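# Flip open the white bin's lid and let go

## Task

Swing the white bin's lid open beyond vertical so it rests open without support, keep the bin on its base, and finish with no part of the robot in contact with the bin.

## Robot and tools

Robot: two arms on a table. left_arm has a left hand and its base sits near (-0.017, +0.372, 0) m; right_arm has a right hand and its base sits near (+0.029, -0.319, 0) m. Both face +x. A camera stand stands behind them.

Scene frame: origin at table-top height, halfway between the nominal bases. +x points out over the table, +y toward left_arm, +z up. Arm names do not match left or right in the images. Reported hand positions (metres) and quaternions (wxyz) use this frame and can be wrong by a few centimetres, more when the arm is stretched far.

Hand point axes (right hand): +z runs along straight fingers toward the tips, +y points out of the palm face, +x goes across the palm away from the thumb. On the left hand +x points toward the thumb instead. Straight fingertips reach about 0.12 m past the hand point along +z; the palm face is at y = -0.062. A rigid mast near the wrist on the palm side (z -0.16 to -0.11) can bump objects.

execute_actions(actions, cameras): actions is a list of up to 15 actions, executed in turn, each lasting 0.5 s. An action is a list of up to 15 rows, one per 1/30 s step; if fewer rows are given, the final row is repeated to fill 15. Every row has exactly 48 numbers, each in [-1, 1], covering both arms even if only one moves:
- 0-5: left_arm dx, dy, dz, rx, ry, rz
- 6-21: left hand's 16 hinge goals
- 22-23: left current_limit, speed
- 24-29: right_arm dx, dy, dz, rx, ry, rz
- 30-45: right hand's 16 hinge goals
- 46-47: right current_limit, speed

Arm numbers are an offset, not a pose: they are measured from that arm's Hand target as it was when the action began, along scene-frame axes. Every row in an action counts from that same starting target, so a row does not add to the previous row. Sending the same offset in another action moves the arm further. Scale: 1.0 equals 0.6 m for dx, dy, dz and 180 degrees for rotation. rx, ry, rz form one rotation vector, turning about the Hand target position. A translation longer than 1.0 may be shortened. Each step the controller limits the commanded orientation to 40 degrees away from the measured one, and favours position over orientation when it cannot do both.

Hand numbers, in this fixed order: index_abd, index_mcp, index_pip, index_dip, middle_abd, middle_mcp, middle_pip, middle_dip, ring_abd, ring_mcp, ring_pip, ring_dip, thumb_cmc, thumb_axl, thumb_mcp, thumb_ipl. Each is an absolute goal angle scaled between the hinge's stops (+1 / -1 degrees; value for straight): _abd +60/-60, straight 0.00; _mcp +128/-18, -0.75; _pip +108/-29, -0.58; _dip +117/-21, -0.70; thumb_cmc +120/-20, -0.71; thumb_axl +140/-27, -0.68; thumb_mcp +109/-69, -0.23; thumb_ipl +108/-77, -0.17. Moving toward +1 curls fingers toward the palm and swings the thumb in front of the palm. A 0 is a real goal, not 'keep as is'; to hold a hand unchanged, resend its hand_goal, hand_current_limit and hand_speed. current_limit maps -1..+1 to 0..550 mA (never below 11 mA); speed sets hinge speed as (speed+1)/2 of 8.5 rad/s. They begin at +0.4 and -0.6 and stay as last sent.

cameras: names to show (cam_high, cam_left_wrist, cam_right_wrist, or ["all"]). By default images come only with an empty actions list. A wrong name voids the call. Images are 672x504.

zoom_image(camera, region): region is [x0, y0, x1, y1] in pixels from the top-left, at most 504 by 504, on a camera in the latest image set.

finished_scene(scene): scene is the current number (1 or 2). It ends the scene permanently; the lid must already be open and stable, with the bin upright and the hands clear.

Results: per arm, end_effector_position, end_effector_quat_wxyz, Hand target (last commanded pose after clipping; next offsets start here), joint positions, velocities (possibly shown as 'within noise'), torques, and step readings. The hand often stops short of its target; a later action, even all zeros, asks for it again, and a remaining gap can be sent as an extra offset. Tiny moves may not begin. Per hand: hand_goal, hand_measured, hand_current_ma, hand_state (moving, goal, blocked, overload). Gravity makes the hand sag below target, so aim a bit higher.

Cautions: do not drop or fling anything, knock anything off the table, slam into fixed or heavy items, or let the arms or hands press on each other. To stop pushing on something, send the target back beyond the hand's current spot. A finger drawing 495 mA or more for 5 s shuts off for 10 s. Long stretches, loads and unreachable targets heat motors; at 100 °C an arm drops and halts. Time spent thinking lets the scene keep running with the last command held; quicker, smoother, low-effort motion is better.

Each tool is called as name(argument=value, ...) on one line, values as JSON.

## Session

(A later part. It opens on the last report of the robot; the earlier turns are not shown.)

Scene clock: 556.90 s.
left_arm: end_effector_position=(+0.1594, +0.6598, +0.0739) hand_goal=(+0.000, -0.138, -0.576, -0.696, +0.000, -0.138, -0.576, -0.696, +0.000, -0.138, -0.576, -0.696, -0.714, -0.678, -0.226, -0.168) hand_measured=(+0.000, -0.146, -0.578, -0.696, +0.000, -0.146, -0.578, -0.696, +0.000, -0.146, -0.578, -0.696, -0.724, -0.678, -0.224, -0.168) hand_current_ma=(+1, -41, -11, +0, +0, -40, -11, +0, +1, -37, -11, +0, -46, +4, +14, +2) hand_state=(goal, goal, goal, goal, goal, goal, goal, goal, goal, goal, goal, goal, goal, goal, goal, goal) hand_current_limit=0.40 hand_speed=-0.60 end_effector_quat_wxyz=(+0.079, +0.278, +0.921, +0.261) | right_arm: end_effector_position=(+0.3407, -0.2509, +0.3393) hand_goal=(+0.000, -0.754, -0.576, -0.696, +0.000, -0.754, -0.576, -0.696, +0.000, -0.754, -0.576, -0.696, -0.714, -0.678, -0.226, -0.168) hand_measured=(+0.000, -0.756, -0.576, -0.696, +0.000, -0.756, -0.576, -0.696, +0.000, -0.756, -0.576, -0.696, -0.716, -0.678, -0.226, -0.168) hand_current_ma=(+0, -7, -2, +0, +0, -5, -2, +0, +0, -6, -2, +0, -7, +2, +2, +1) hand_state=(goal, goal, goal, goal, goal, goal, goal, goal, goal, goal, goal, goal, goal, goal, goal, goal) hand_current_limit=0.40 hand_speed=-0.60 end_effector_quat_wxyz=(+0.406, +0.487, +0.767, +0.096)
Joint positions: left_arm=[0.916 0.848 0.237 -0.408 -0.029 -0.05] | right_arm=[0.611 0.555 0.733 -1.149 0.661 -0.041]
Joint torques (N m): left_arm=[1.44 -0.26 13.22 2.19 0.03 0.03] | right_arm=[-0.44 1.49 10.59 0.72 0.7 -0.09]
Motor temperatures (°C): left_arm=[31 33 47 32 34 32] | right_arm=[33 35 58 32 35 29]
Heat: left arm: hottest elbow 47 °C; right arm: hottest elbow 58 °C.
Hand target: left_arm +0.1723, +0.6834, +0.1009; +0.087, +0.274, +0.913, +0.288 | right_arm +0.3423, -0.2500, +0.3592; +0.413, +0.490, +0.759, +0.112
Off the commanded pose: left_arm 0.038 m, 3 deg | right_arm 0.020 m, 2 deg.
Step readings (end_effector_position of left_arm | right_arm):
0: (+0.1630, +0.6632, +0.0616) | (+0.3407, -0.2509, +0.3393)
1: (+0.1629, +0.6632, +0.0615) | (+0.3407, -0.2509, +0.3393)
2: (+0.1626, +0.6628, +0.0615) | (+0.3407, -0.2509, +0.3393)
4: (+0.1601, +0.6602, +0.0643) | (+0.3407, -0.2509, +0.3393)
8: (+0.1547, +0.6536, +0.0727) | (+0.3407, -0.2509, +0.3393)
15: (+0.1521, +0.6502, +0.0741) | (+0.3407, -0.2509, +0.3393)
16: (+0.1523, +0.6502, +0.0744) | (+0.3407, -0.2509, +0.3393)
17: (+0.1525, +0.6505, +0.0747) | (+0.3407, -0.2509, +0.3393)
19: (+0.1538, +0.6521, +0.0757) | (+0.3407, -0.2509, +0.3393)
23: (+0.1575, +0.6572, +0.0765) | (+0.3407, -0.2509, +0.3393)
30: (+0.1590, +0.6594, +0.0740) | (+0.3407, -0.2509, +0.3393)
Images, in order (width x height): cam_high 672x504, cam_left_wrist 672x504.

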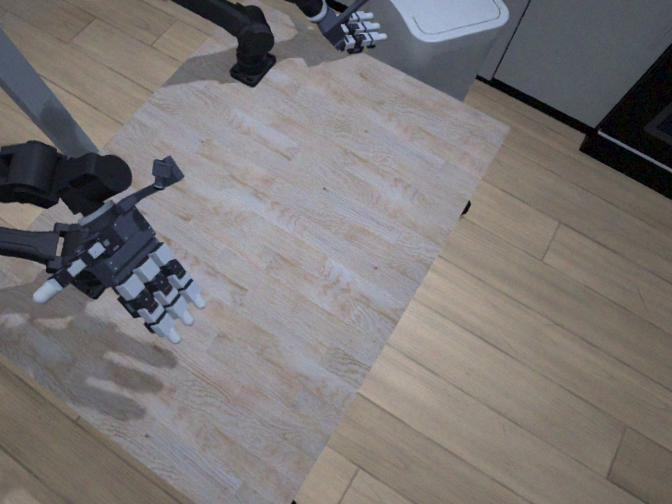

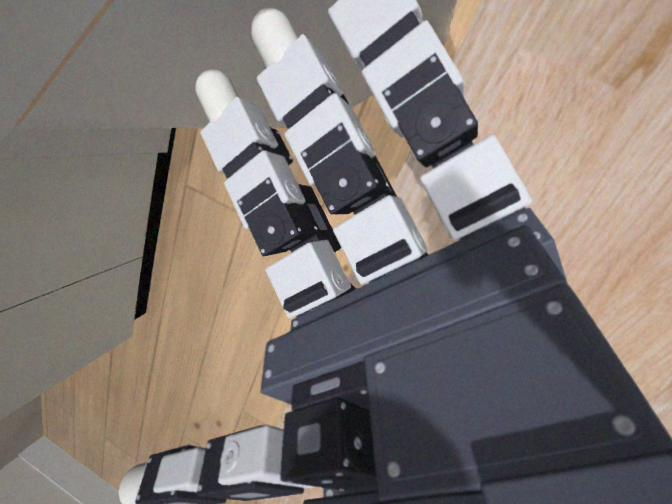

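execute_actions(actions=[[[0.015,0.022,0.06,0,0,0,0,-0.137,-0.576,-0.696,0,-0.137,-0.576,-0.696,0,-0.137,-0.576,-0.696,-0.714,-0.678,-0.226,-0.168,0.4,-0.6,0,0,0,0,0,0,0,-0.754,-0.576,-0.696,0,-0.754,-0.576,-0.696,0,-0.754,-0.576,-0.696,-0.714,-0.678,-0.226,-0.168,0.4,-0.6]],[[0.015,0.022,0,0,0,0,0,-0.137,-0.576,-0.696,0,-0.137,-0.576,-0.696,0,-0.137,-0.576,-0.696,-0.714,-0.678,-0.226,-0.168,0.4,-0.6,0,0,0,0,0,0,0,-0.754,-0.576,-0.696,0,-0.754,-0.576,-0.696,0,-0.754,-0.576,-0.696,-0.714,-0.678,-0.226,-0.168,0.4,-0.6]]], cameras=["cam_high","cam_left_wrist"])

Scene clock: 570.83 s.
left_arm: end_effector_position=(+0.1769, +0.6834, +0.1052) hand_goal=(+0.000, -0.138, -0.576, -0.696, +0.000, -0.138, -0.576, -0.696, +0.000, -0.138, -0.576, -0.696, -0.714, -0.678, -0.226, -0.168) hand_measured=(+0.000, -0.148, -0.578, -0.696, +0.000, -0.150, -0.580, -0.696, -0.006, -0.138, -0.572, -0.694, -0.722, -0.678, -0.224, -0.168) hand_current_ma=(+1, -45, -11, +0, +0, -58, -14, -1, -22, +1, +14, +13, -37, +4, +14, +2) hand_state=(goal, goal, goal, goal, goal, goal, goal, goal, goal, goal, goal, goal, goal, goal, goal, goal) hand_current_limit=0.40 hand_speed=-0.60 end_effector_quat_wxyz=(+0.078, +0.281, +0.921, +0.258) | right_arm: end_effector_position=(+0.3407, -0.2509, +0.3393) hand_goal=(+0.000, -0.754, -0.576, -0.696, +0.000, -0.754, -0.576, -0.696, +0.000, -0.754, -0.576, -0.696, -0.714, -0.678, -0.226, -0.168) hand_measured=(+0.000, -0.756, -0.576, -0.696, +0.000, -0.756, -0.576, -0.696, +0.000, -0.756, -0.576, -0.696, -0.716, -0.678, -0.226, -0.168) hand_current_ma=(+0, -7, -2, +0, +0, -5, -2, +0, +0, -6, -2, +0, -7, +2, +2, +1) hand_state=(goal, goal, goal, goal, goal, goal, goal, goal, goal, goal, goal, goal, goal, goal, goal, goal) hand_current_limit=0.40 hand_speed=-0.60 end_effector_quat_wxyz=(+0.406, +0.487, +0.767, +0.096)
Joint positions: left_arm=[0.92 0.893 0.355 -0.487 -0.026 -0.041] | right_arm=[0.611 0.555 0.733 -1.149 0.661 -0.041]
Joint torques (N m): left_arm=[1.55 -1.2 14.71 2.25 -0.02 -0.01] | right_arm=[0.38 1.96 10.45 1.02 0.73 -0.14]
Motor temperatures (°C): left_arm=[31 33 50 32 33 32] | right_arm=[33 35 58 32 35 29]
Heat: left arm: hottest elbow 50 °C; right arm: hottest elbow 58 °C.
Hand target: left_arm +0.1904, +0.7099, +0.1371; +0.087, +0.274, +0.913, +0.289 | right_arm +0.3423, -0.2500, +0.3592; +0.413, +0.490, +0.759, +0.112
Off the commanded pose: left_arm 0.043 m, 4 deg | right_arm 0.020 m, 2 deg.
Step readings (end_effector_position of left_arm | right_arm):
0: (+0.1594, +0.6597, +0.0739) | (+0.3407, -0.2509, +0.3393)
1: (+0.1596, +0.6600, +0.0743) | (+0.3407, -0.2509, +0.3393)
2: (+0.1599, +0.6604, +0.0751) | (+0.3407, -0.2509, +0.3393)
4: (+0.1616, +0.6631, +0.0800) | (+0.3407, -0.2509, +0.3393)
8: (+0.1696, +0.6741, +0.1007) | (+0.3407, -0.2509, +0.3393)
15: (+0.1733, +0.6792, +0.1107) | (+0.3407, -0.2509, +0.3393)
16: (+0.1733, +0.6792, +0.1107) | (+0.3407, -0.2509, +0.3393)
17: (+0.1734, +0.6793, +0.1106) | (+0.3407, -0.2509, +0.3393)
19: (+0.1741, +0.6805, +0.1101) | (+0.3407, -0.2509, +0.3393)
23: (+0.1767, +0.6832, +0.1075) | (+0.3407, -0.2509, +0.3393)
30: (+0.1769, +0.6834, +0.1051) | (+0.3407, -0.2509, +0.3393)
Images, in order (width x height): cam_high 672x504, cam_left_wrist 672x504.

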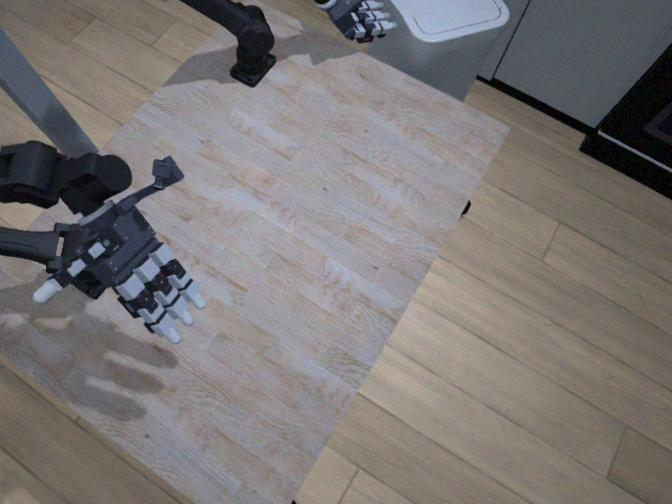

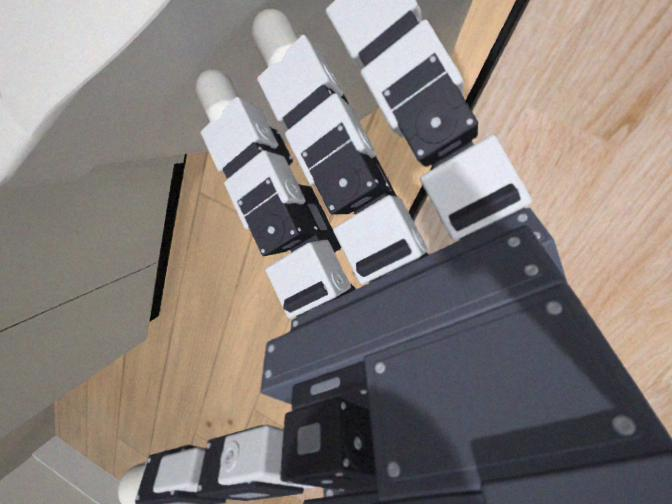

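execute_actions(actions=[[[0,0,0.05,0,0,0,0,-0.137,-0.576,-0.696,0,-0.137,-0.576,-0.696,0,-0.137,-0.576,-0.696,-0.714,-0.678,-0.226,-0.168,0.4,-0.6,0,0,0,0,0,0,0,-0.754,-0.576,-0.696,0,-0.754,-0.576,-0.696,0,-0.754,-0.576,-0.696,-0.714,-0.678,-0.226,-0.168,0.4,-0.6]],[[0,0,0.0,0,0,0,0,-0.137,-0.576,-0.696,0,-0.137,-0.576,-0.696,0,-0.137,-0.576,-0.696,-0.714,-0.678,-0.226,-0.168,0.4,-0.6,0,0,0,0,0,0,0,-0.754,-0.576,-0.696,0,-0.754,-0.576,-0.696,0,-0.754,-0.576,-0.696,-0.714,-0.678,-0.226,-0.168,0.4,-0.6]]], cameras=["cam_high","cam_left_wrist"])

Scene clock: 591.63 s.
left_arm: end_effector_position=(+0.1778, +0.6850, +0.1173) hand_goal=(+0.000, -0.138, -0.576, -0.696, +0.000, -0.138, -0.576, -0.696, +0.000, -0.138, -0.576, -0.696, -0.714, -0.678, -0.226, -0.168) hand_measured=(+0.000, -0.156, -0.582, -0.698, +0.000, -0.164, -0.586, -0.700, -0.004, -0.170, -0.588, -0.702, -0.722, -0.678, -0.224, -0.168) hand_current_ma=(+1, -88, -28, -6, +0, -134, -45, -15, -13, -167, -59, -29, -37, +4, +14, +2) hand_state=(goal, goal, goal, goal, goal, blocked, goal, goal, goal, blocked, goal, goal, goal, goal, goal, goal) hand_current_limit=0.40 hand_speed=-0.60 end_effector_quat_wxyz=(+0.073, +0.282, +0.925, +0.244) | right_arm: end_effector_position=(+0.3407, -0.2509, +0.3393) hand_goal=(+0.000, -0.754, -0.576, -0.696, +0.000, -0.754, -0.576, -0.696, +0.000, -0.754, -0.576, -0.696, -0.714, -0.678, -0.226, -0.168) hand_measured=(+0.000, -0.756, -0.576, -0.696, +0.000, -0.756, -0.576, -0.696, +0.000, -0.756, -0.576, -0.696, -0.716, -0.678, -0.226, -0.168) hand_current_ma=(+0, -7, -2, +0, +0, -5, -2, +0, +0, -6, -2, +0, -7, +2, +2, +1) hand_state=(goal, goal, goal, goal, goal, goal, goal, goal, goal, goal, goal, goal, goal, goal, goal, goal) hand_current_limit=0.40 hand_speed=-0.60 end_effector_quat_wxyz=(+0.406, +0.487, +0.767, +0.096)
Joint positions: left_arm=[0.921 0.88 0.404 -0.58 -0.026 -0.04] | right_arm=[0.611 0.555 0.733 -1.149 0.661 -0.041]
Joint torques (N m): left_arm=[1.38 -4.13 15.69 1.24 -0.02 0] | right_arm=[0.09 1.14 10.51 1.02 0.67 -0.1]
Motor temperatures (°C): left_arm=[31 33 54 32 33 32] | right_arm=[33 35 58 32 35 29]
Heat: left arm: hottest elbow 54 °C; right arm: hottest elbow 58 °C.
Hand target: left_arm +0.1903, +0.7099, +0.1670; +0.087, +0.274, +0.913, +0.289 | right_arm +0.3423, -0.2500, +0.3592; +0.413, +0.490, +0.759, +0.112
Off the commanded pose: left_arm 0.057 m, 6 deg | right_arm 0.020 m, 2 deg.
Step readings (end_effector_position of left_arm | right_arm):
0: (+0.1769, +0.6834, +0.1052) | (+0.3407, -0.2509, +0.3393)
1: (+0.1770, +0.6835, +0.1054) | (+0.3407, -0.2509, +0.3393)
2: (+0.1770, +0.6835, +0.1055) | (+0.3407, -0.2509, +0.3393)
4: (+0.1774, +0.6843, +0.1082) | (+0.3407, -0.2509, +0.3393)
8: (+0.1782, +0.6856, +0.1155) | (+0.3407, -0.2509, +0.3393)
15: (+0.1779, +0.6852, +0.1170) | (+0.3407, -0.2509, +0.3393)
16: (+0.1779, +0.6852, +0.1171) | (+0.3407, -0.2509, +0.3393)
17: (+0.1779, +0.6852, +0.1171) | (+0.3407, -0.2509, +0.3393)
19: (+0.1779, +0.6851, +0.1172) | (+0.3407, -0.2509, +0.3393)
23: (+0.1778, +0.6850, +0.1172) | (+0.3407, -0.2509, +0.3393)
30: (+0.1778, +0.6850, +0.1171) | (+0.3407, -0.2509, +0.3393)
Images, in order (width x height): cam_high 672x504, cam_left_wrist 672x504.

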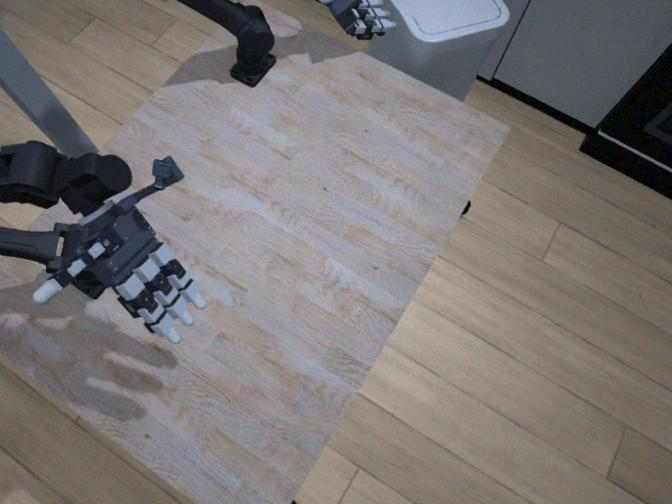

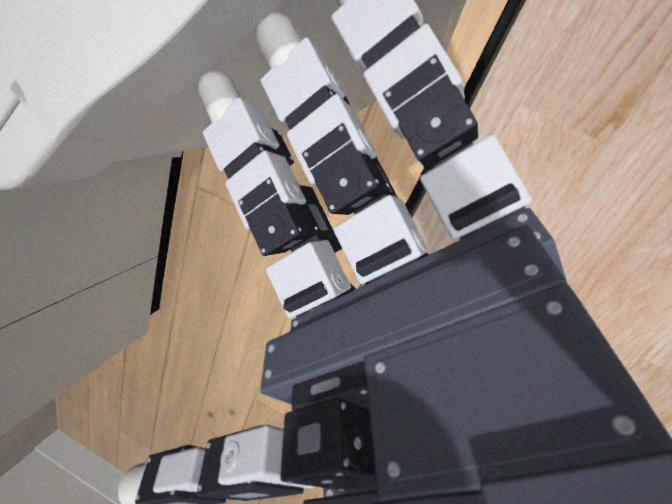

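zoom_image(camera="cam_left_wrist", region=[0, 0, 330, 200])

zoom_image(camera="cam_high", region=[320, 0, 520, 80])

Scaled by 1.527.

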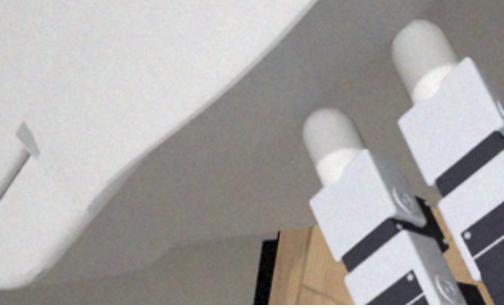

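Scaled by 2.520.

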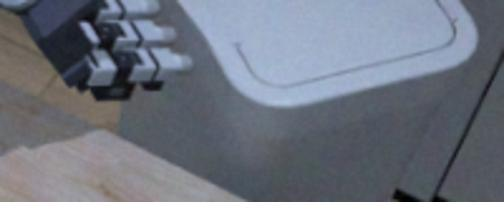

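execute_actions(actions=[[[0,0,0.04,0,0,0,0,-0.137,-0.576,-0.696,0,-0.137,-0.576,-0.696,0,-0.137,-0.576,-0.696,-0.714,-0.678,-0.226,-0.168,0.4,-0.6,0,0,0,0,0,0,0,-0.754,-0.576,-0.696,0,-0.754,-0.576,-0.696,0,-0.754,-0.576,-0.696,-0.714,-0.678,-0.226,-0.168,0.4,-0.6]],[[0,0,0.0,0,0,0,0,-0.137,-0.576,-0.696,0,-0.137,-0.576,-0.696,0,-0.137,-0.576,-0.696,-0.714,-0.678,-0.226,-0.168,0.4,-0.6,0,0,0,0,0,0,0,-0.754,-0.576,-0.696,0,-0.754,-0.576,-0.696,0,-0.754,-0.576,-0.696,-0.714,-0.678,-0.226,-0.168,0.4,-0.6]]], cameras=["cam_high","cam_left_wrist"])

Scene clock: 611.57 s.
left_arm: end_effector_position=(+0.1764, +0.6829, +0.1340) hand_goal=(+0.000, -0.138, -0.576, -0.696, +0.000, -0.138, -0.576, -0.696, +0.000, -0.138, -0.576, -0.696, -0.714, -0.678, -0.226, -0.168) hand_measured=(+0.000, -0.156, -0.582, -0.698, +0.000, -0.168, -0.586, -0.700, -0.004, -0.198, -0.602, -0.712, -0.722, -0.678, -0.224, -0.168) hand_current_ma=(+1, -88, -28, -6, +0, -153, -47, -22, -13, -305, -126, -73, -37, +4, +14, +2) hand_state=(goal, goal, goal, goal, goal, blocked, goal, goal, goal, blocked, blocked, goal, goal, goal, goal, goal) hand_current_limit=0.40 hand_speed=-0.60 end_effector_quat_wxyz=(+0.070, +0.284, +0.926, +0.237) | right_arm: end_effector_position=(+0.3407, -0.2509, +0.3393) hand_goal=(+0.000, -0.754, -0.576, -0.696, +0.000, -0.754, -0.576, -0.696, +0.000, -0.754, -0.576, -0.696, -0.714, -0.678, -0.226, -0.168) hand_measured=(+0.000, -0.756, -0.576, -0.696, +0.000, -0.756, -0.576, -0.696, +0.000, -0.756, -0.576, -0.696, -0.716, -0.678, -0.226, -0.168) hand_current_ma=(+0, -7, -2, +0, +0, -5, -2, +0, +0, -6, -2, +0, -7, +2, +2, +1) hand_state=(goal, goal, goal, goal, goal, goal, goal, goal, goal, goal, goal, goal, goal, goal, goal, goal) hand_current_limit=0.40 hand_speed=-0.60 end_effector_quat_wxyz=(+0.406, +0.487, +0.767, +0.096)
Joint positions: left_arm=[0.921 0.842 0.445 -0.675 -0.026 -0.037] | right_arm=[0.611 0.555 0.733 -1.149 0.661 -0.041]
Joint torques (N m): left_arm=[1.49 -3.9 16.5 1.5 -0.02 -0.05] | right_arm=[0.03 1.55 10.59 1.03 0.7 -0.1]
Motor temperatures (°C): left_arm=[31 33 59 32 33 32] | right_arm=[33 35 59 32 35 29]
Heat: left arm: hottest elbow 59 °C; right arm: hottest elbow 59 °C.
Hand target: left_arm +0.1903, +0.7099, +0.1910; +0.087, +0.274, +0.913, +0.288 | right_arm +0.3423, -0.2500, +0.3592; +0.413, +0.490, +0.759, +0.112
Off the commanded pose: left_arm 0.064 m, 7 deg | right_arm 0.020 m, 2 deg.
Step readings (end_effector_position of left_arm | right_arm):
0: (+0.1778, +0.6850, +0.1173) | (+0.3407, -0.2509, +0.3393)
1: (+0.1777, +0.6849, +0.1173) | (+0.3407, -0.2509, +0.3393)
2: (+0.1776, +0.6847, +0.1177) | (+0.3407, -0.2509, +0.3393)
4: (+0.1772, +0.6842, +0.1213) | (+0.3407, -0.2509, +0.3393)
8: (+0.1762, +0.6831, +0.1282) | (+0.3407, -0.2509, +0.3393)
15: (+0.1763, +0.6829, +0.1334) | (+0.3407, -0.2509, +0.3393)
16: (+0.1763, +0.6829, +0.1336) | (+0.3407, -0.2509, +0.3393)
17: (+0.1763, +0.6829, +0.1337) | (+0.3407, -0.2509, +0.3393)
19: (+0.1764, +0.6829, +0.1337) | (+0.3407, -0.2509, +0.3393)
23: (+0.1763, +0.6828, +0.1339) | (+0.3407, -0.2509, +0.3393)
30: (+0.1764, +0.6829, +0.1340) | (+0.3407, -0.2509, +0.3393)
Images, in order (width x height): cam_high 672x504, cam_left_wrist 672x504.

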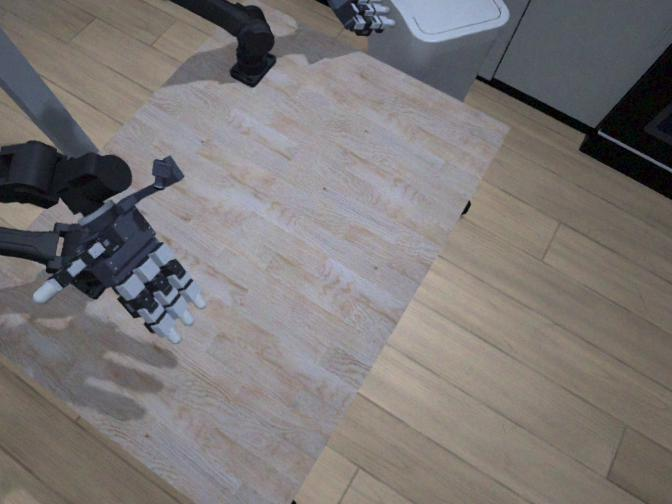

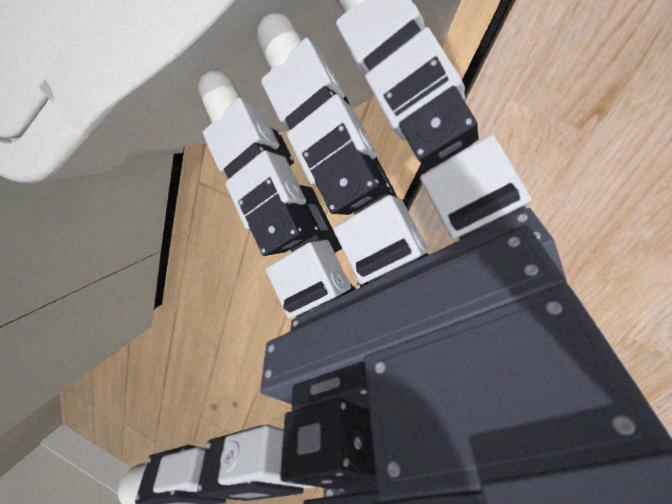

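execute_actions(actions=[[[-0.022,-0.033,0,0,0,0,0,-0.137,-0.576,-0.696,0,-0.137,-0.576,-0.696,0,-0.137,-0.576,-0.696,-0.714,-0.678,-0.226,-0.168,0.4,-0.6,0,0,0,0,0,0,0,-0.754,-0.576,-0.696,0,-0.754,-0.576,-0.696,0,-0.754,-0.576,-0.696,-0.714,-0.678,-0.226,-0.168,0.4,-0.6]],[[0,0,0.0,0,0,0,0,-0.137,-0.576,-0.696,0,-0.137,-0.576,-0.696,0,-0.137,-0.576,-0.696,-0.714,-0.678,-0.226,-0.168,0.4,-0.6,0,0,0,0,0,0,0,-0.754,-0.576,-0.696,0,-0.754,-0.576,-0.696,0,-0.754,-0.576,-0.696,-0.714,-0.678,-0.226,-0.168,0.4,-0.6]]], cameras=["cam_high","cam_left_wrist"])

Scene clock: 716.03 s.
left_arm: end_effector_position=(+0.1725, +0.6776, +0.1589) hand_goal=(+0.000, -0.138, -0.576, -0.696, +0.000, -0.138, -0.576, -0.696, +0.000, -0.138, -0.576, -0.696, -0.714, -0.678, -0.226, -0.168) hand_measured=(+0.000, -0.156, -0.582, -0.698, +0.000, -0.160, -0.582, -0.698, -0.004, -0.168, -0.586, -0.702, -0.722, -0.678, -0.224, -0.168) hand_current_ma=(+1, -88, -28, -6, +0, -112, -29, -13, -13, -153, -46, -28, -37, +4, +14, +2) hand_state=(goal, goal, goal, goal, goal, blocked, goal, goal, goal, blocked, goal, goal, goal, goal, goal, goal) hand_current_limit=0.40 hand_speed=-0.60 end_effector_quat_wxyz=(+0.080, +0.281, +0.919, +0.265) | right_arm: end_effector_position=(+0.3407, -0.2509, +0.3393) hand_goal=(+0.000, -0.754, -0.576, -0.696, +0.000, -0.754, -0.576, -0.696, +0.000, -0.754, -0.576, -0.696, -0.714, -0.678, -0.226, -0.168) hand_measured=(+0.000, -0.756, -0.576, -0.696, +0.000, -0.756, -0.576, -0.696, +0.000, -0.756, -0.576, -0.696, -0.716, -0.678, -0.226, -0.168) hand_current_ma=(+0, -7, -2, +0, +0, -5, -2, +0, +0, -6, -2, +0, -7, +2, +2, +1) hand_state=(goal, goal, goal, goal, goal, goal, goal, goal, goal, goal, goal, goal, goal, goal, goal, goal) hand_current_limit=0.40 hand_speed=-0.60 end_effector_quat_wxyz=(+0.406, +0.487, +0.767, +0.096)
Joint positions: left_arm=[0.921 0.752 0.445 -0.705 -0.026 -0.037] | right_arm=[0.611 0.555 0.733 -1.149 0.661 -0.041]
Joint torques (N m): left_arm=[1.14 -1.85 14.26 1.06 -0.04 -0.07] | right_arm=[-0.56 1.44 10.61 0.87 0.71 -0.07]
Motor temperatures (°C): left_arm=[31 33 65 32 33 32] | right_arm=[33 35 60 32 35 29]
Heat: left arm: hottest elbow 65 °C; right arm: hottest elbow 60 °C.
Hand target: left_arm +0.1771, +0.6901, +0.1910; +0.087, +0.274, +0.913, +0.289 | right_arm +0.3423, -0.2500, +0.3592; +0.413, +0.490, +0.759, +0.112
Off the commanded pose: left_arm 0.035 m, 3 deg | right_arm 0.020 m, 2 deg.
Step readings (end_effector_position of left_arm | right_arm):
0: (+0.1764, +0.6829, +0.1340) | (+0.3407, -0.2509, +0.3393)
1: (+0.1763, +0.6828, +0.1341) | (+0.3407, -0.2509, +0.3393)
2: (+0.1761, +0.6826, +0.1347) | (+0.3407, -0.2509, +0.3393)
4: (+0.1755, +0.6817, +0.1400) | (+0.3407, -0.2509, +0.3393)
8: (+0.1739, +0.6795, +0.1551) | (+0.3407, -0.2509, +0.3393)
15: (+0.1726, +0.6778, +0.1592) | (+0.3407, -0.2509, +0.3393)
16: (+0.1726, +0.6778, +0.1591) | (+0.3407, -0.2509, +0.3393)
17: (+0.1726, +0.6777, +0.1590) | (+0.3407, -0.2509, +0.3393)
19: (+0.1725, +0.6777, +0.1590) | (+0.3407, -0.2509, +0.3393)
23: (+0.1725, +0.6776, +0.1589) | (+0.3407, -0.2509, +0.3393)
30: (+0.1725, +0.6776, +0.1589) | (+0.3407, -0.2509, +0.3393)
Images, in order (width x height): cam_high 672x504, cam_left_wrist 672x504.

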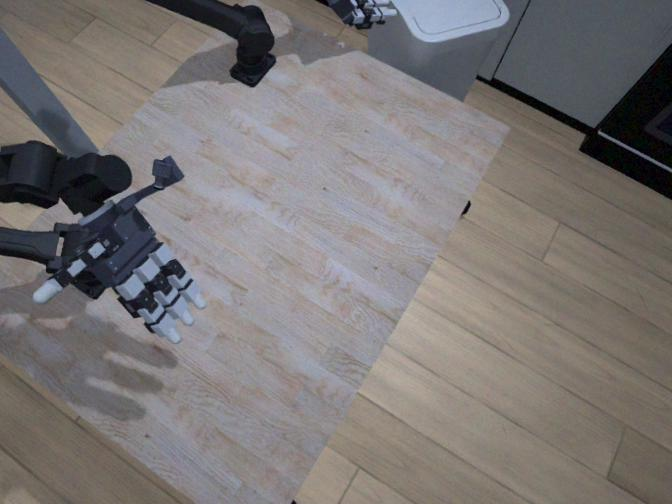

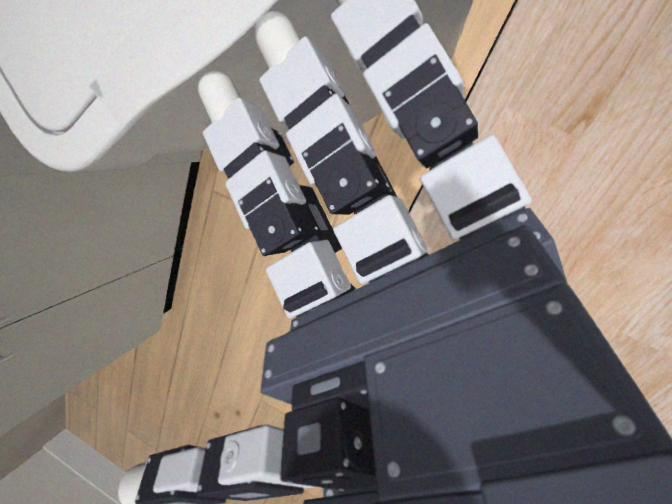

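zoom_image(camera="cam_left_wrist", region=[60, 0, 420, 160])

zoom_image(camera="cam_high", region=[320, 0, 520, 80])

Scaled by 1.400.

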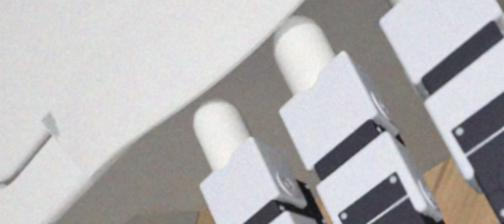

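Scaled by 2.520.

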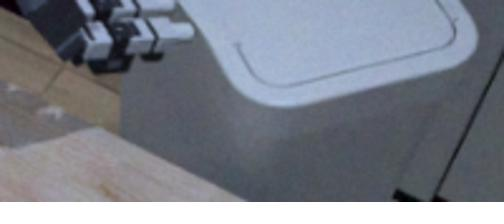

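execute_actions(actions=[[[-0.01,-0.015,-0.03,0,0,0,0,-0.479,-0.2,-0.3,0,-0.479,-0.2,-0.3,0,-0.479,-0.2,-0.3,-0.714,-0.678,-0.226,-0.168,0.4,-0.6,0,0,0,0,0,0,0,-0.754,-0.576,-0.696,0,-0.754,-0.576,-0.696,0,-0.754,-0.576,-0.696,-0.714,-0.678,-0.226,-0.168,0.4,-0.6]],[[0.0,0.0,-0.07,0,0,0,0,-0.479,0.153,0.174,0,-0.479,0.153,0.174,0,-0.479,0.153,0.174,-0.714,-0.678,-0.226,-0.168,0.4,-0.6,0,0,0,0,0,0,0,-0.754,-0.576,-0.696,0,-0.754,-0.576,-0.696,0,-0.754,-0.576,-0.696,-0.714,-0.678,-0.226,-0.168,0.4,-0.6]],[[0,0,-0.06,0,0,0,0,-0.479,0.153,0.174,0,-0.479,0.153,0.174,0,-0.479,0.153,0.174,-0.714,-0.678,-0.226,-0.168,0.4,-0.6,0,0,0,0,0,0,0,-0.754,-0.576,-0.696,0,-0.754,-0.576,-0.696,0,-0.754,-0.576,-0.696,-0.714,-0.678,-0.226,-0.168,0.4,-0.6]]], cameras=["cam_high","cam_left_wrist"])

Scene clock: 764.47 s.
left_arm: end_effector_position=(+0.1742, +0.6800, +0.1009) hand_goal=(+0.000, -0.480, +0.152, +0.174, +0.000, -0.480, +0.152, +0.174, +0.000, -0.480, +0.152, +0.174, -0.714, -0.678, -0.226, -0.168) hand_measured=(+0.000, -0.488, +0.146, +0.170, +0.000, -0.488, +0.146, +0.172, -0.004, -0.488, +0.146, +0.170, -0.722, -0.678, -0.224, -0.168) hand_current_ma=(+1, -35, -32, -14, +0, -35, -27, -11, -13, -35, -27, -14, -37, +4, +14, +2) hand_state=(goal, goal, goal, goal, goal, goal, goal, goal, goal, goal, goal, goal, goal, goal, goal, goal) hand_current_limit=0.40 hand_speed=-0.60 end_effector_quat_wxyz=(+0.089, +0.279, +0.911, +0.290) | right_arm: end_effector_position=(+0.3407, -0.2509, +0.3393) hand_goal=(+0.000, -0.754, -0.576, -0.696, +0.000, -0.754, -0.576, -0.696, +0.000, -0.754, -0.576, -0.696, -0.714, -0.678, -0.226, -0.168) hand_measured=(+0.000, -0.756, -0.576, -0.696, +0.000, -0.756, -0.576, -0.696, +0.000, -0.756, -0.576, -0.696, -0.716, -0.678, -0.226, -0.168) hand_current_ma=(+0, -7, -2, +0, +0, -5, -2, +0, +0, -6, -2, +0, -7, +2, +2, +1) hand_state=(goal, goal, goal, goal, goal, goal, goal, goal, goal, goal, goal, goal, goal, goal, goal, goal) hand_current_limit=0.40 hand_speed=-0.60 end_effector_quat_wxyz=(+0.406, +0.487, +0.767, +0.096)
Joint positions: left_arm=[0.921 0.875 0.29 -0.371 -0.026 -0.037] | right_arm=[0.611 0.555 0.733 -1.149 0.661 -0.041]
Joint torques (N m): left_arm=[1.26 -1.14 8.1 2.3 -0.06 -0.08] | right_arm=[-0.79 1.2 10.48 0.91 0.71 -0.1]
Motor temperatures (°C): left_arm=[31 33 62 32 33 32] | right_arm=[33 35 61 32 35 29]
Heat: left arm: hottest elbow 62 °C; right arm: hottest elbow 61 °C.
Hand target: left_arm +0.1710, +0.6810, +0.0950; +0.087, +0.274, +0.913, +0.289 | right_arm +0.3423, -0.2500, +0.3592; +0.413, +0.490, +0.759, +0.112
Off the commanded pose: left_arm 0.007 m, 1 deg | right_arm 0.020 m, 2 deg.
Step readings (end_effector_position of left_arm | right_arm):
0: (+0.1725, +0.6776, +0.1589) | (+0.3407, -0.2509, +0.3393)
1: (+0.1725, +0.6776, +0.1589) | (+0.3407, -0.2509, +0.3393)
2: (+0.1725, +0.6776, +0.1591) | (+0.3407, -0.2509, +0.3393)
4: (+0.1724, +0.6775, +0.1603) | (+0.3407, -0.2509, +0.3393)
8: (+0.1723, +0.6774, +0.1648) | (+0.3407, -0.2509, +0.3393)
15: (+0.1725, +0.6777, +0.1665) | (+0.3407, -0.2509, +0.3393)
16: (+0.1727, +0.6779, +0.1669) | (+0.3407, -0.2509, +0.3393)
17: (+0.1731, +0.6784, +0.1668) | (+0.3407, -0.2509, +0.3393)
19: (+0.1741, +0.6798, +0.1650) | (+0.3407, -0.2509, +0.3393)
23: (+0.1724, +0.6775, +0.1479) | (+0.3407, -0.2509, +0.3393)
30: (+0.1731, +0.6785, +0.1365) | (+0.3407, -0.2509, +0.3393)
31: (+0.1735, +0.6789, +0.1369) | (+0.3407, -0.2509, +0.3393)
32: (+0.1741, +0.6798, +0.1369) | (+0.3407, -0.2509, +0.3393)
34: (+0.1748, +0.6808, +0.1326) | (+0.3407, -0.2509, +0.3393)
38: (+0.1721, +0.6771, +0.1102) | (+0.3407, -0.2509, +0.3393)
45: (+0.1730, +0.6784, +0.0988) | (+0.3407, -0.2509, +0.3393)
Images, in order (width x height): cam_high 672x504, cam_left_wrist 672x504.

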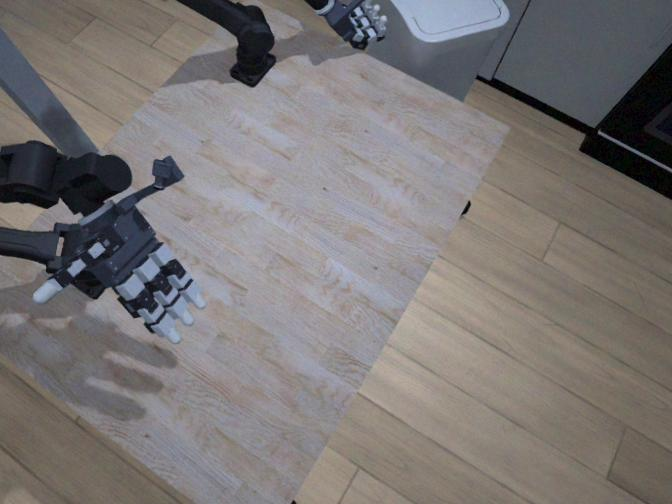

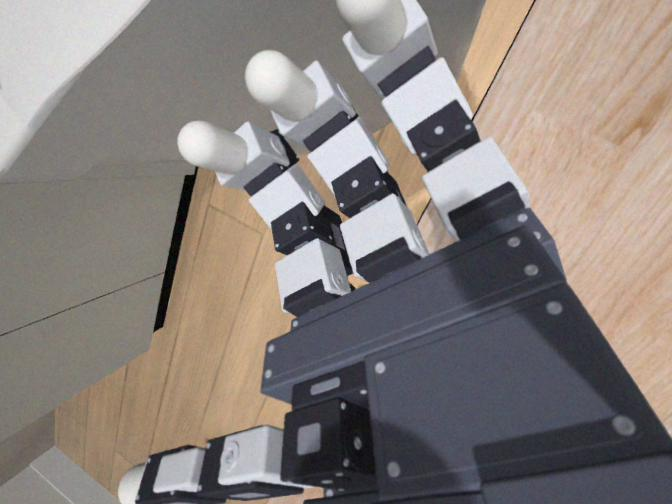

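execute_actions(actions=[[[0.01,0.015,-0.035,0,0,0,0,-0.479,0.153,0.174,0,-0.479,0.153,0.174,0,-0.479,0.153,0.174,-0.714,-0.678,-0.226,-0.168,0.4,-0.6,0,0,0,0,0,0,0,-0.754,-0.576,-0.696,0,-0.754,-0.576,-0.696,0,-0.754,-0.576,-0.696,-0.714,-0.678,-0.226,-0.168,0.4,-0.6]],[[0.03,0.045,0.0,0,0,0,0,-0.479,0.153,0.174,0,-0.479,0.153,0.174,0,-0.479,0.153,0.174,-0.714,-0.678,-0.226,-0.168,0.4,-0.6,0,0,0,0,0,0,0,-0.754,-0.576,-0.696,0,-0.754,-0.576,-0.696,0,-0.754,-0.576,-0.696,-0.714,-0.678,-0.226,-0.168,0.4,-0.6]]], cameras=["cam_high","cam_left_wrist"])

Scene clock: 775.93 s.
left_arm: end_effector_position=(+0.1899, +0.7054, +0.0690) hand_goal=(+0.000, -0.480, +0.152, +0.174, +0.000, -0.480, +0.152, +0.174, +0.000, -0.480, +0.152, +0.174, -0.714, -0.678, -0.226, -0.168) hand_measured=(+0.000, -0.488, +0.146, +0.170, +0.000, -0.488, +0.146, +0.172, -0.004, -0.482, +0.146, +0.170, -0.722, -0.678, -0.224, -0.168) hand_current_ma=(+1, -39, -32, -14, +0, -39, -27, -11, -13, -5, -27, -14, -37, +4, +14, +2) hand_state=(goal, goal, goal, goal, goal, goal, goal, goal, goal, goal, goal, goal, goal, goal, goal, goal) hand_current_limit=0.40 hand_speed=-0.60 end_effector_quat_wxyz=(+0.086, +0.276, +0.914, +0.285) | right_arm: end_effector_position=(+0.3407, -0.2509, +0.3393) hand_goal=(+0.000, -0.754, -0.576, -0.696, +0.000, -0.754, -0.576, -0.696, +0.000, -0.754, -0.576, -0.696, -0.714, -0.678, -0.226, -0.168) hand_measured=(+0.000, -0.756, -0.576, -0.696, +0.000, -0.756, -0.576, -0.696, +0.000, -0.756, -0.576, -0.696, -0.716, -0.678, -0.226, -0.168) hand_current_ma=(+0, -7, -2, +0, +0, -5, -2, +0, +0, -6, -2, +0, -7, +2, +2, +1) hand_state=(goal, goal, goal, goal, goal, goal, goal, goal, goal, goal, goal, goal, goal, goal, goal, goal) hand_current_limit=0.40 hand_speed=-0.60 end_effector_quat_wxyz=(+0.406, +0.487, +0.767, +0.096)
Joint positions: left_arm=[0.927 1.12 0.311 -0.159 -0.026 -0.039] | right_arm=[0.611 0.555 0.733 -1.149 0.661 -0.041]
Joint torques (N m): left_arm=[1.44 -1.49 10.1 1.74 0.09 0] | right_arm=[-0.38 1.38 10.58 0.96 0.7 -0.1]
Motor temperatures (°C): left_arm=[31 33 58 32 33 32] | right_arm=[33 35 61 32 35 29]
Heat: left arm: hottest elbow 58 °C; right arm: hottest elbow 61 °C.
Hand target: left_arm +0.1951, +0.7171, +0.0739; +0.087, +0.274, +0.913, +0.288 | right_arm +0.3423, -0.2500, +0.3592; +0.413, +0.490, +0.759, +0.112
Off the commanded pose: left_arm 0.014 m, 1 deg | right_arm 0.020 m, 2 deg.
Step readings (end_effector_position of left_arm | right_arm):
0: (+0.1742, +0.6800, +0.1007) | (+0.3407, -0.2509, +0.3393)
1: (+0.1743, +0.6801, +0.1009) | (+0.3407, -0.2509, +0.3393)
2: (+0.1749, +0.6809, +0.1009) | (+0.3407, -0.2509, +0.3393)
4: (+0.1773, +0.6841, +0.0993) | (+0.3407, -0.2509, +0.3393)
8: (+0.1797, +0.6874, +0.0867) | (+0.3407, -0.2509, +0.3393)
15: (+0.1821, +0.6910, +0.0838) | (+0.3407, -0.2509, +0.3393)
16: (+0.1822, +0.6911, +0.0836) | (+0.3407, -0.2509, +0.3393)
17: (+0.1826, +0.6917, +0.0828) | (+0.3407, -0.2509, +0.3393)
19: (+0.1839, +0.6937, +0.0784) | (+0.3407, -0.2509, +0.3393)
23: (+0.1876, +0.7018, +0.0715) | (+0.3407, -0.2509, +0.3393)
30: (+0.1898, +0.7052, +0.0692) | (+0.3407, -0.2509, +0.3393)
Images, in order (width x height): cam_high 672x504, cam_left_wrist 672x504.

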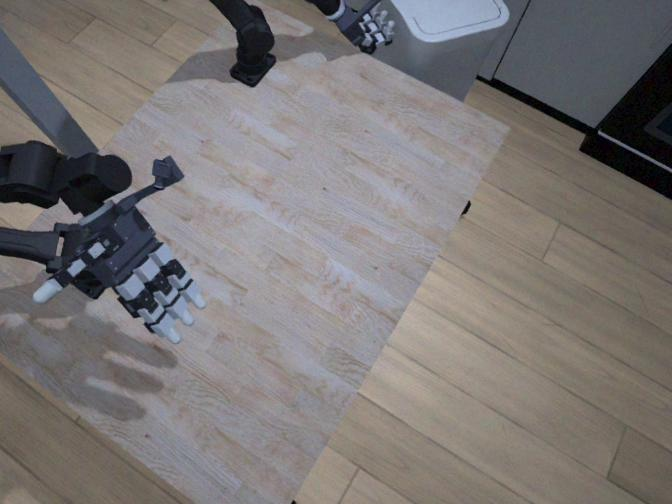

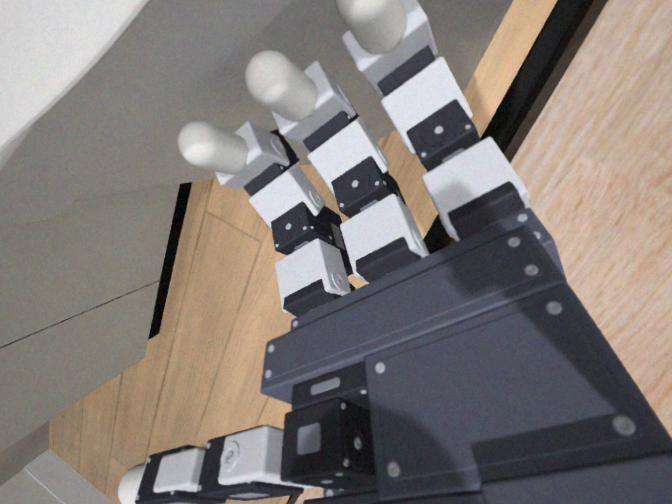

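execute_actions(actions=[[[0.015,0.022,0.0,0,0,0,0,-0.479,0.153,0.174,0,-0.479,0.153,0.174,0,-0.479,0.153,0.174,-0.714,-0.678,-0.226,-0.168,0.4,-0.6,0,0,0,0,0,0,0,-0.754,-0.576,-0.696,0,-0.754,-0.576,-0.696,0,-0.754,-0.576,-0.696,-0.714,-0.678,-0.226,-0.168,0.4,-0.6]],[[0.007,0.01,0.02,0,0,0,0,-0.479,0.153,0.174,0,-0.479,0.153,0.174,0,-0.479,0.153,0.174,-0.714,-0.678,-0.226,-0.168,0.4,-0.6,0,0,0,0,0,0,0,-0.754,-0.576,-0.696,0,-0.754,-0.576,-0.696,0,-0.754,-0.576,-0.696,-0.714,-0.678,-0.226,-0.168,0.4,-0.6]],[[0,0,0.03,0,0,0,0,-0.479,0.153,0.174,0,-0.479,0.153,0.174,0,-0.479,0.153,0.174,-0.714,-0.678,-0.226,-0.168,0.4,-0.6,0,0,0,0,0,0,0,-0.754,-0.576,-0.696,0,-0.754,-0.576,-0.696,0,-0.754,-0.576,-0.696,-0.714,-0.678,-0.226,-0.168,0.4,-0.6]]], cameras=["cam_high","cam_left_wrist"])

Scene clock: 791.17 s.
left_arm: end_effector_position=(+0.1954, +0.7126, +0.0696) hand_goal=(+0.000, -0.480, +0.152, +0.174, +0.000, -0.480, +0.152, +0.174, +0.000, -0.480, +0.152, +0.174, -0.714, -0.678, -0.226, -0.168) hand_measured=(+0.000, -0.488, +0.146, +0.170, +0.000, -0.490, +0.146, +0.172, -0.002, -0.502, +0.144, +0.174, -0.722, -0.678, -0.224, -0.168) hand_current_ma=(+1, -39, -32, -14, +0, -52, -27, -9, -12, -113, -35, -3, -36, +4, +14, +2) hand_state=(goal, goal, goal, goal, goal, goal, goal, goal, goal, blocked, goal, goal, goal, goal, goal, goal) hand_current_limit=0.40 hand_speed=-0.60 end_effector_quat_wxyz=(+0.077, +0.279, +0.922, +0.256) | right_arm: end_effector_position=(+0.3407, -0.2509, +0.3393) hand_goal=(+0.000, -0.754, -0.576, -0.696, +0.000, -0.754, -0.576, -0.696, +0.000, -0.754, -0.576, -0.696, -0.714, -0.678, -0.226, -0.168) hand_measured=(+0.000, -0.756, -0.576, -0.696, +0.000, -0.756, -0.576, -0.696, +0.000, -0.756, -0.576, -0.696, -0.716, -0.678, -0.226, -0.168) hand_current_ma=(+0, -7, -2, +0, +0, -5, -2, +0, +0, -6, -2, +0, -7, +2, +2, +1) hand_state=(goal, goal, goal, goal, goal, goal, goal, goal, goal, goal, goal, goal, goal, goal, goal, goal) hand_current_limit=0.40 hand_speed=-0.60 end_effector_quat_wxyz=(+0.406, +0.487, +0.767, +0.096)
Joint positions: left_arm=[0.928 1.141 0.374 -0.262 -0.024 -0.038] | right_arm=[0.611 0.555 0.733 -1.149 0.661 -0.041]
Joint torques (N m): left_arm=[1.08 -6.01 12.9 0.98 0.01 0.03] | right_arm=[0.56 1.32 10.47 0.91 0.77 -0.09]
Motor temperatures (°C): left_arm=[31 32 56 32 33 32] | right_arm=[33 35 61 32 35 29]
Heat: left arm: hottest elbow 56 °C; right arm: hottest elbow 61 °C.
Hand target: left_arm +0.2082, +0.7362, +0.1039; +0.087, +0.274, +0.913, +0.289 | right_arm +0.3423, -0.2500, +0.3592; +0.413, +0.490, +0.759, +0.112
Off the commanded pose: left_arm 0.044 m, 4 deg | right_arm 0.020 m, 2 deg.
Step readings (end_effector_position of left_arm | right_arm):
0: (+0.1899, +0.7054, +0.0691) | (+0.3407, -0.2509, +0.3393)
1: (+0.1899, +0.7054, +0.0689) | (+0.3407, -0.2509, +0.3393)
2: (+0.1902, +0.7057, +0.0689) | (+0.3407, -0.2509, +0.3393)
4: (+0.1915, +0.7075, +0.0675) | (+0.3407, -0.2509, +0.3393)
8: (+0.1942, +0.7111, +0.0620) | (+0.3407, -0.2509, +0.3393)
15: (+0.1940, +0.7111, +0.0585) | (+0.3407, -0.2509, +0.3393)
16: (+0.1941, +0.7113, +0.0587) | (+0.3407, -0.2509, +0.3393)
17: (+0.1943, +0.7115, +0.0590) | (+0.3407, -0.2509, +0.3393)
19: (+0.1952, +0.7126, +0.0603) | (+0.3407, -0.2509, +0.3393)
23: (+0.1959, +0.7134, +0.0607) | (+0.3407, -0.2509, +0.3393)
30: (+0.1960, +0.7135, +0.0607) | (+0.3407, -0.2509, +0.3393)
31: (+0.1960, +0.7135, +0.0607) | (+0.3407, -0.2509, +0.3393)
32: (+0.1959, +0.7134, +0.0605) | (+0.3407, -0.2509, +0.3393)
34: (+0.1961, +0.7136, +0.0621) | (+0.3407, -0.2509, +0.3393)
38: (+0.1959, +0.7133, +0.0688) | (+0.3407, -0.2509, +0.3393)
45: (+0.1955, +0.7127, +0.0697) | (+0.3407, -0.2509, +0.3393)
Images, in order (width x height): cam_high 672x504, cam_left_wrist 672x504.

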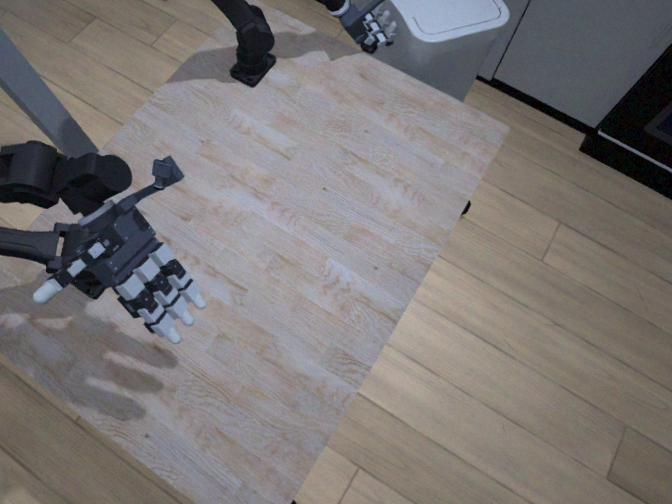

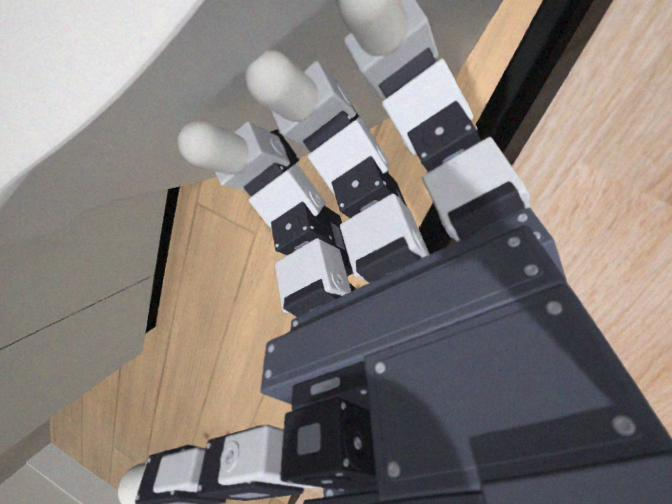

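execute_actions(actions=[[[-0.004,-0.006,0.04,0,0,0,0,-0.479,0.153,0.174,0,-0.479,0.153,0.174,0,-0.479,0.153,0.174,-0.714,-0.678,-0.226,-0.168,0.4,-0.6,0,0,0,0,0,0,0,-0.754,-0.576,-0.696,0,-0.754,-0.576,-0.696,0,-0.754,-0.576,-0.696,-0.714,-0.678,-0.226,-0.168,0.4,-0.6]],[[0,0,0,0,0,0,0,-0.479,0.153,0.174,0,-0.479,0.153,0.174,0,-0.479,0.153,0.174,-0.714,-0.678,-0.226,-0.168,0.4,-0.6,0,0,0,0,0,0,0,-0.754,-0.576,-0.696,0,-0.754,-0.576,-0.696,0,-0.754,-0.576,-0.696,-0.714,-0.678,-0.226,-0.168,0.4,-0.6]]], cameras=["cam_left_wrist"])

Scene clock: 803.50 s.
left_arm: end_effector_position=(+0.1914, +0.7068, +0.0871) hand_goal=(+0.000, -0.480, +0.152, +0.174, +0.000, -0.480, +0.152, +0.174, +0.000, -0.480, +0.152, +0.174, -0.714, -0.678, -0.226, -0.168) hand_measured=(+0.000, -0.488, +0.146, +0.170, +0.000, -0.490, +0.146, +0.172, -0.002, -0.520, +0.146, +0.176, -0.722, -0.678, -0.224, -0.168) hand_current_ma=(+1, -39, -32, -14, +0, -53, -27, -9, -12, -209, -30, +11, -36, +4, +14, +2) hand_state=(goal, goal, goal, goal, goal, goal, goal, goal, goal, blocked, goal, goal, goal, goal, goal, goal) hand_current_limit=0.40 hand_speed=-0.60 end_effector_quat_wxyz=(+0.075, +0.280, +0.924, +0.251) | right_arm: end_effector_position=(+0.3407, -0.2509, +0.3393) hand_goal=(+0.000, -0.754, -0.576, -0.696, +0.000, -0.754, -0.576, -0.696, +0.000, -0.754, -0.576, -0.696, -0.714, -0.678, -0.226, -0.168) hand_measured=(+0.000, -0.756, -0.576, -0.696, +0.000, -0.756, -0.576, -0.696, +0.000, -0.756, -0.576, -0.696, -0.716, -0.678, -0.226, -0.168) hand_current_ma=(+0, -7, -2, +0, +0, -5, -2, +0, +0, -6, -2, +0, -7, +2, +2, +1) hand_state=(goal, goal, goal, goal, goal, goal, goal, goal, goal, goal, goal, goal, goal, goal, goal, goal) hand_current_limit=0.40 hand_speed=-0.60 end_effector_quat_wxyz=(+0.406, +0.487, +0.767, +0.096)
Joint positions: left_arm=[0.928 1.059 0.392 -0.376 -0.024 -0.036] | right_arm=[0.611 0.555 0.733 -1.149 0.661 -0.041]
Joint torques (N m): left_arm=[1.44 -4.84 14.02 1.1 -0.01 -0.03] | right_arm=[-0.26 1.14 10.66 1.14 0.71 -0.11]
Motor temperatures (°C): left_arm=[31 33 55 32 33 32] | right_arm=[33 35 61 32 35 29]
Heat: left arm: hottest elbow 55 °C; right arm: hottest elbow 61 °C.
Hand target: left_arm +0.2059, +0.7327, +0.1279; +0.087, +0.274, +0.913, +0.289 | right_arm +0.3423, -0.2500, +0.3592; +0.413, +0.490, +0.759, +0.112
Off the commanded pose: left_arm 0.050 m, 5 deg | right_arm 0.020 m, 2 deg.
Step readings (end_effector_position of left_arm | right_arm):
0: (+0.1955, +0.7127, +0.0697) | (+0.3407, -0.2509, +0.3393)
1: (+0.1954, +0.7126, +0.0697) | (+0.3407, -0.2509, +0.3393)
2: (+0.1952, +0.7123, +0.0702) | (+0.3407, -0.2509, +0.3393)
4: (+0.1941, +0.7108, +0.0729) | (+0.3407, -0.2509, +0.3393)
8: (+0.1913, +0.7068, +0.0802) | (+0.3407, -0.2509, +0.3393)
15: (+0.1914, +0.7068, +0.0870) | (+0.3407, -0.2509, +0.3393)
16: (+0.1914, +0.7068, +0.0870) | (+0.3407, -0.2509, +0.3393)
17: (+0.1914, +0.7068, +0.0870) | (+0.3407, -0.2509, +0.3393)
19: (+0.1914, +0.7068, +0.0870) | (+0.3407, -0.2509, +0.3393)
23: (+0.1914, +0.7068, +0.0871) | (+0.3407, -0.2509, +0.3393)
30: (+0.1914, +0.7068, +0.0871) | (+0.3407, -0.2509, +0.3393)
Images, in order (width x height): cam_left_wrist 672x504.

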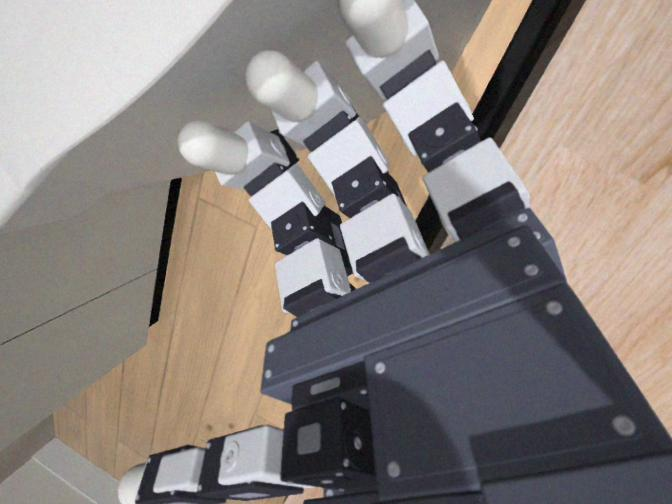

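execute_actions(actions=[[[-0.004,-0.006,0.05,0,0,0,0,-0.479,0.153,0.174,0,-0.479,0.153,0.174,0,-0.479,0.153,0.174,-0.714,-0.678,-0.226,-0.168,0.4,-0.6,0,0,0,0,0,0,0,-0.754,-0.576,-0.696,0,-0.754,-0.576,-0.696,0,-0.754,-0.576,-0.696,-0.714,-0.678,-0.226,-0.168,0.4,-0.6]]], cameras=["cam_high","cam_left_wrist"])

zoom_image(camera="cam_left_wrist", region=[60, 0, 460, 200])

zoom_image(camera="cam_high", region=[320, 0, 520, 80])

Scene clock: 812.70 s.
left_arm: end_effector_position=(+0.1918, +0.7072, +0.1185) hand_goal=(+0.000, -0.480, +0.152, +0.174, +0.000, -0.480, +0.152, +0.174, +0.000, -0.480, +0.152, +0.174, -0.714, -0.678, -0.226, -0.168) hand_measured=(+0.000, -0.488, +0.146, +0.170, +0.000, -0.490, +0.146, +0.172, -0.002, -0.508, +0.146, +0.178, -0.722, -0.678, -0.224, -0.168) hand_current_ma=(+1, -39, -32, -14, +0, -53, -27, -9, -12, -137, -23, +19, -34, +4, +14, +2) hand_state=(goal, goal, goal, goal, goal, goal, goal, goal, goal, blocked, goal, goal, goal, goal, goal, goal) hand_current_limit=0.40 hand_speed=-0.60 end_effector_quat_wxyz=(+0.076, +0.281, +0.922, +0.256) | right_arm: end_effector_position=(+0.3407, -0.2509, +0.3393) hand_goal=(+0.000, -0.754, -0.576, -0.696, +0.000, -0.754, -0.576, -0.696, +0.000, -0.754, -0.576, -0.696, -0.714, -0.678, -0.226, -0.168) hand_measured=(+0.000, -0.756, -0.576, -0.696, +0.000, -0.756, -0.576, -0.696, +0.000, -0.756, -0.576, -0.696, -0.716, -0.678, -0.226, -0.168) hand_current_ma=(+0, -7, -2, +0, +0, -5, -2, +0, +0, -6, -2, +0, -7, +2, +2, +1) hand_state=(goal, goal, goal, goal, goal, goal, goal, goal, goal, goal, goal, goal, goal, goal, goal, goal) hand_current_limit=0.40 hand_speed=-0.60 end_effector_quat_wxyz=(+0.406, +0.487, +0.767, +0.096)
Joint positions: left_arm=[0.928 0.977 0.44 -0.495 -0.024 -0.035] | right_arm=[0.611 0.555 0.733 -1.149 0.661 -0.041]
Joint torques (N m): left_arm=[1.61 -4.31 14.72 1.02 0 -0.05] | right_arm=[-0.03 1.08 10.48 1.07 0.75 -0.11]
Motor temperatures (°C): left_arm=[31 33 57 32 33 32] | right_arm=[33 35 61 32 35 29]
Heat: left arm: hottest elbow 57 °C; right arm: hottest elbow 61 °C.
Hand target: left_arm +0.2034, +0.7291, +0.1580; +0.087, +0.274, +0.913, +0.289 | right_arm +0.3423, -0.2500, +0.3592; +0.413, +0.490, +0.759, +0.112
Off the commanded pose: left_arm 0.047 m, 4 deg | right_arm 0.020 m, 2 deg.
Step readings (end_effector_position of left_arm | right_arm):
0: (+0.1914, +0.7068, +0.0871) | (+0.3407, -0.2509, +0.3393)
1: (+0.1914, +0.7068, +0.0872) | (+0.3407, -0.2509, +0.3393)
2: (+0.1912, +0.7066, +0.0880) | (+0.3407, -0.2509, +0.3393)
4: (+0.1915, +0.7069, +0.0945) | (+0.3407, -0.2509, +0.3393)
8: (+0.1918, +0.7071, +0.1124) | (+0.3407, -0.2509, +0.3393)
15: (+0.1918, +0.7072, +0.1184) | (+0.3407, -0.2509, +0.3393)
Images, in order (width x height): cam_high 672x504, cam_left_wrist 672x504.

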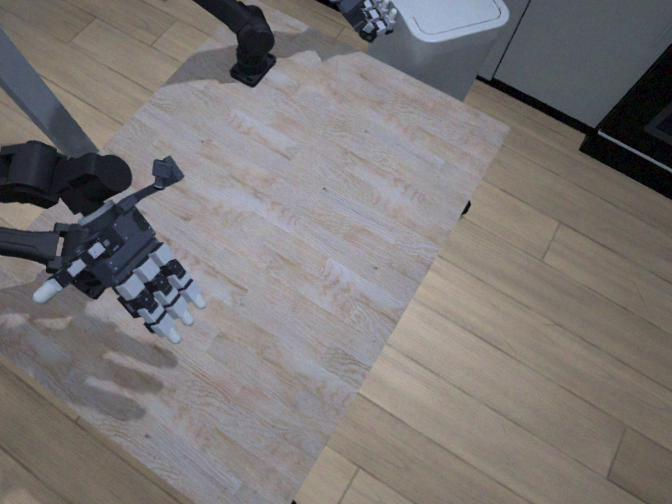

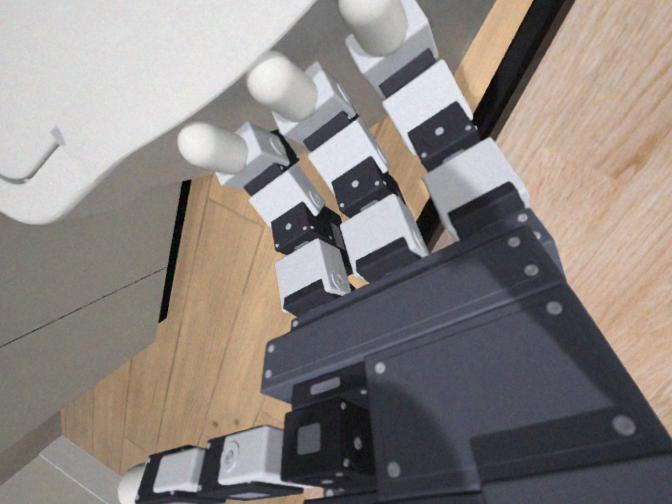

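Scaled by 1.260.

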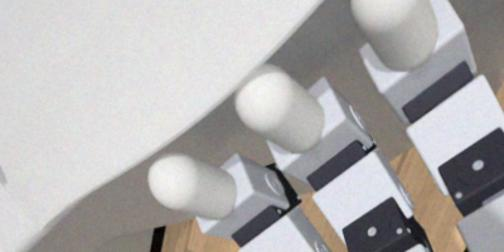

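Scaled by 2.520.

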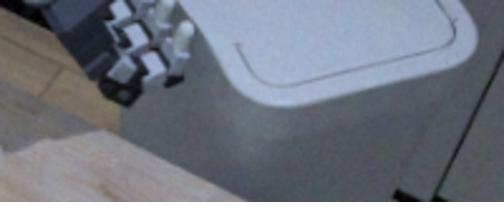

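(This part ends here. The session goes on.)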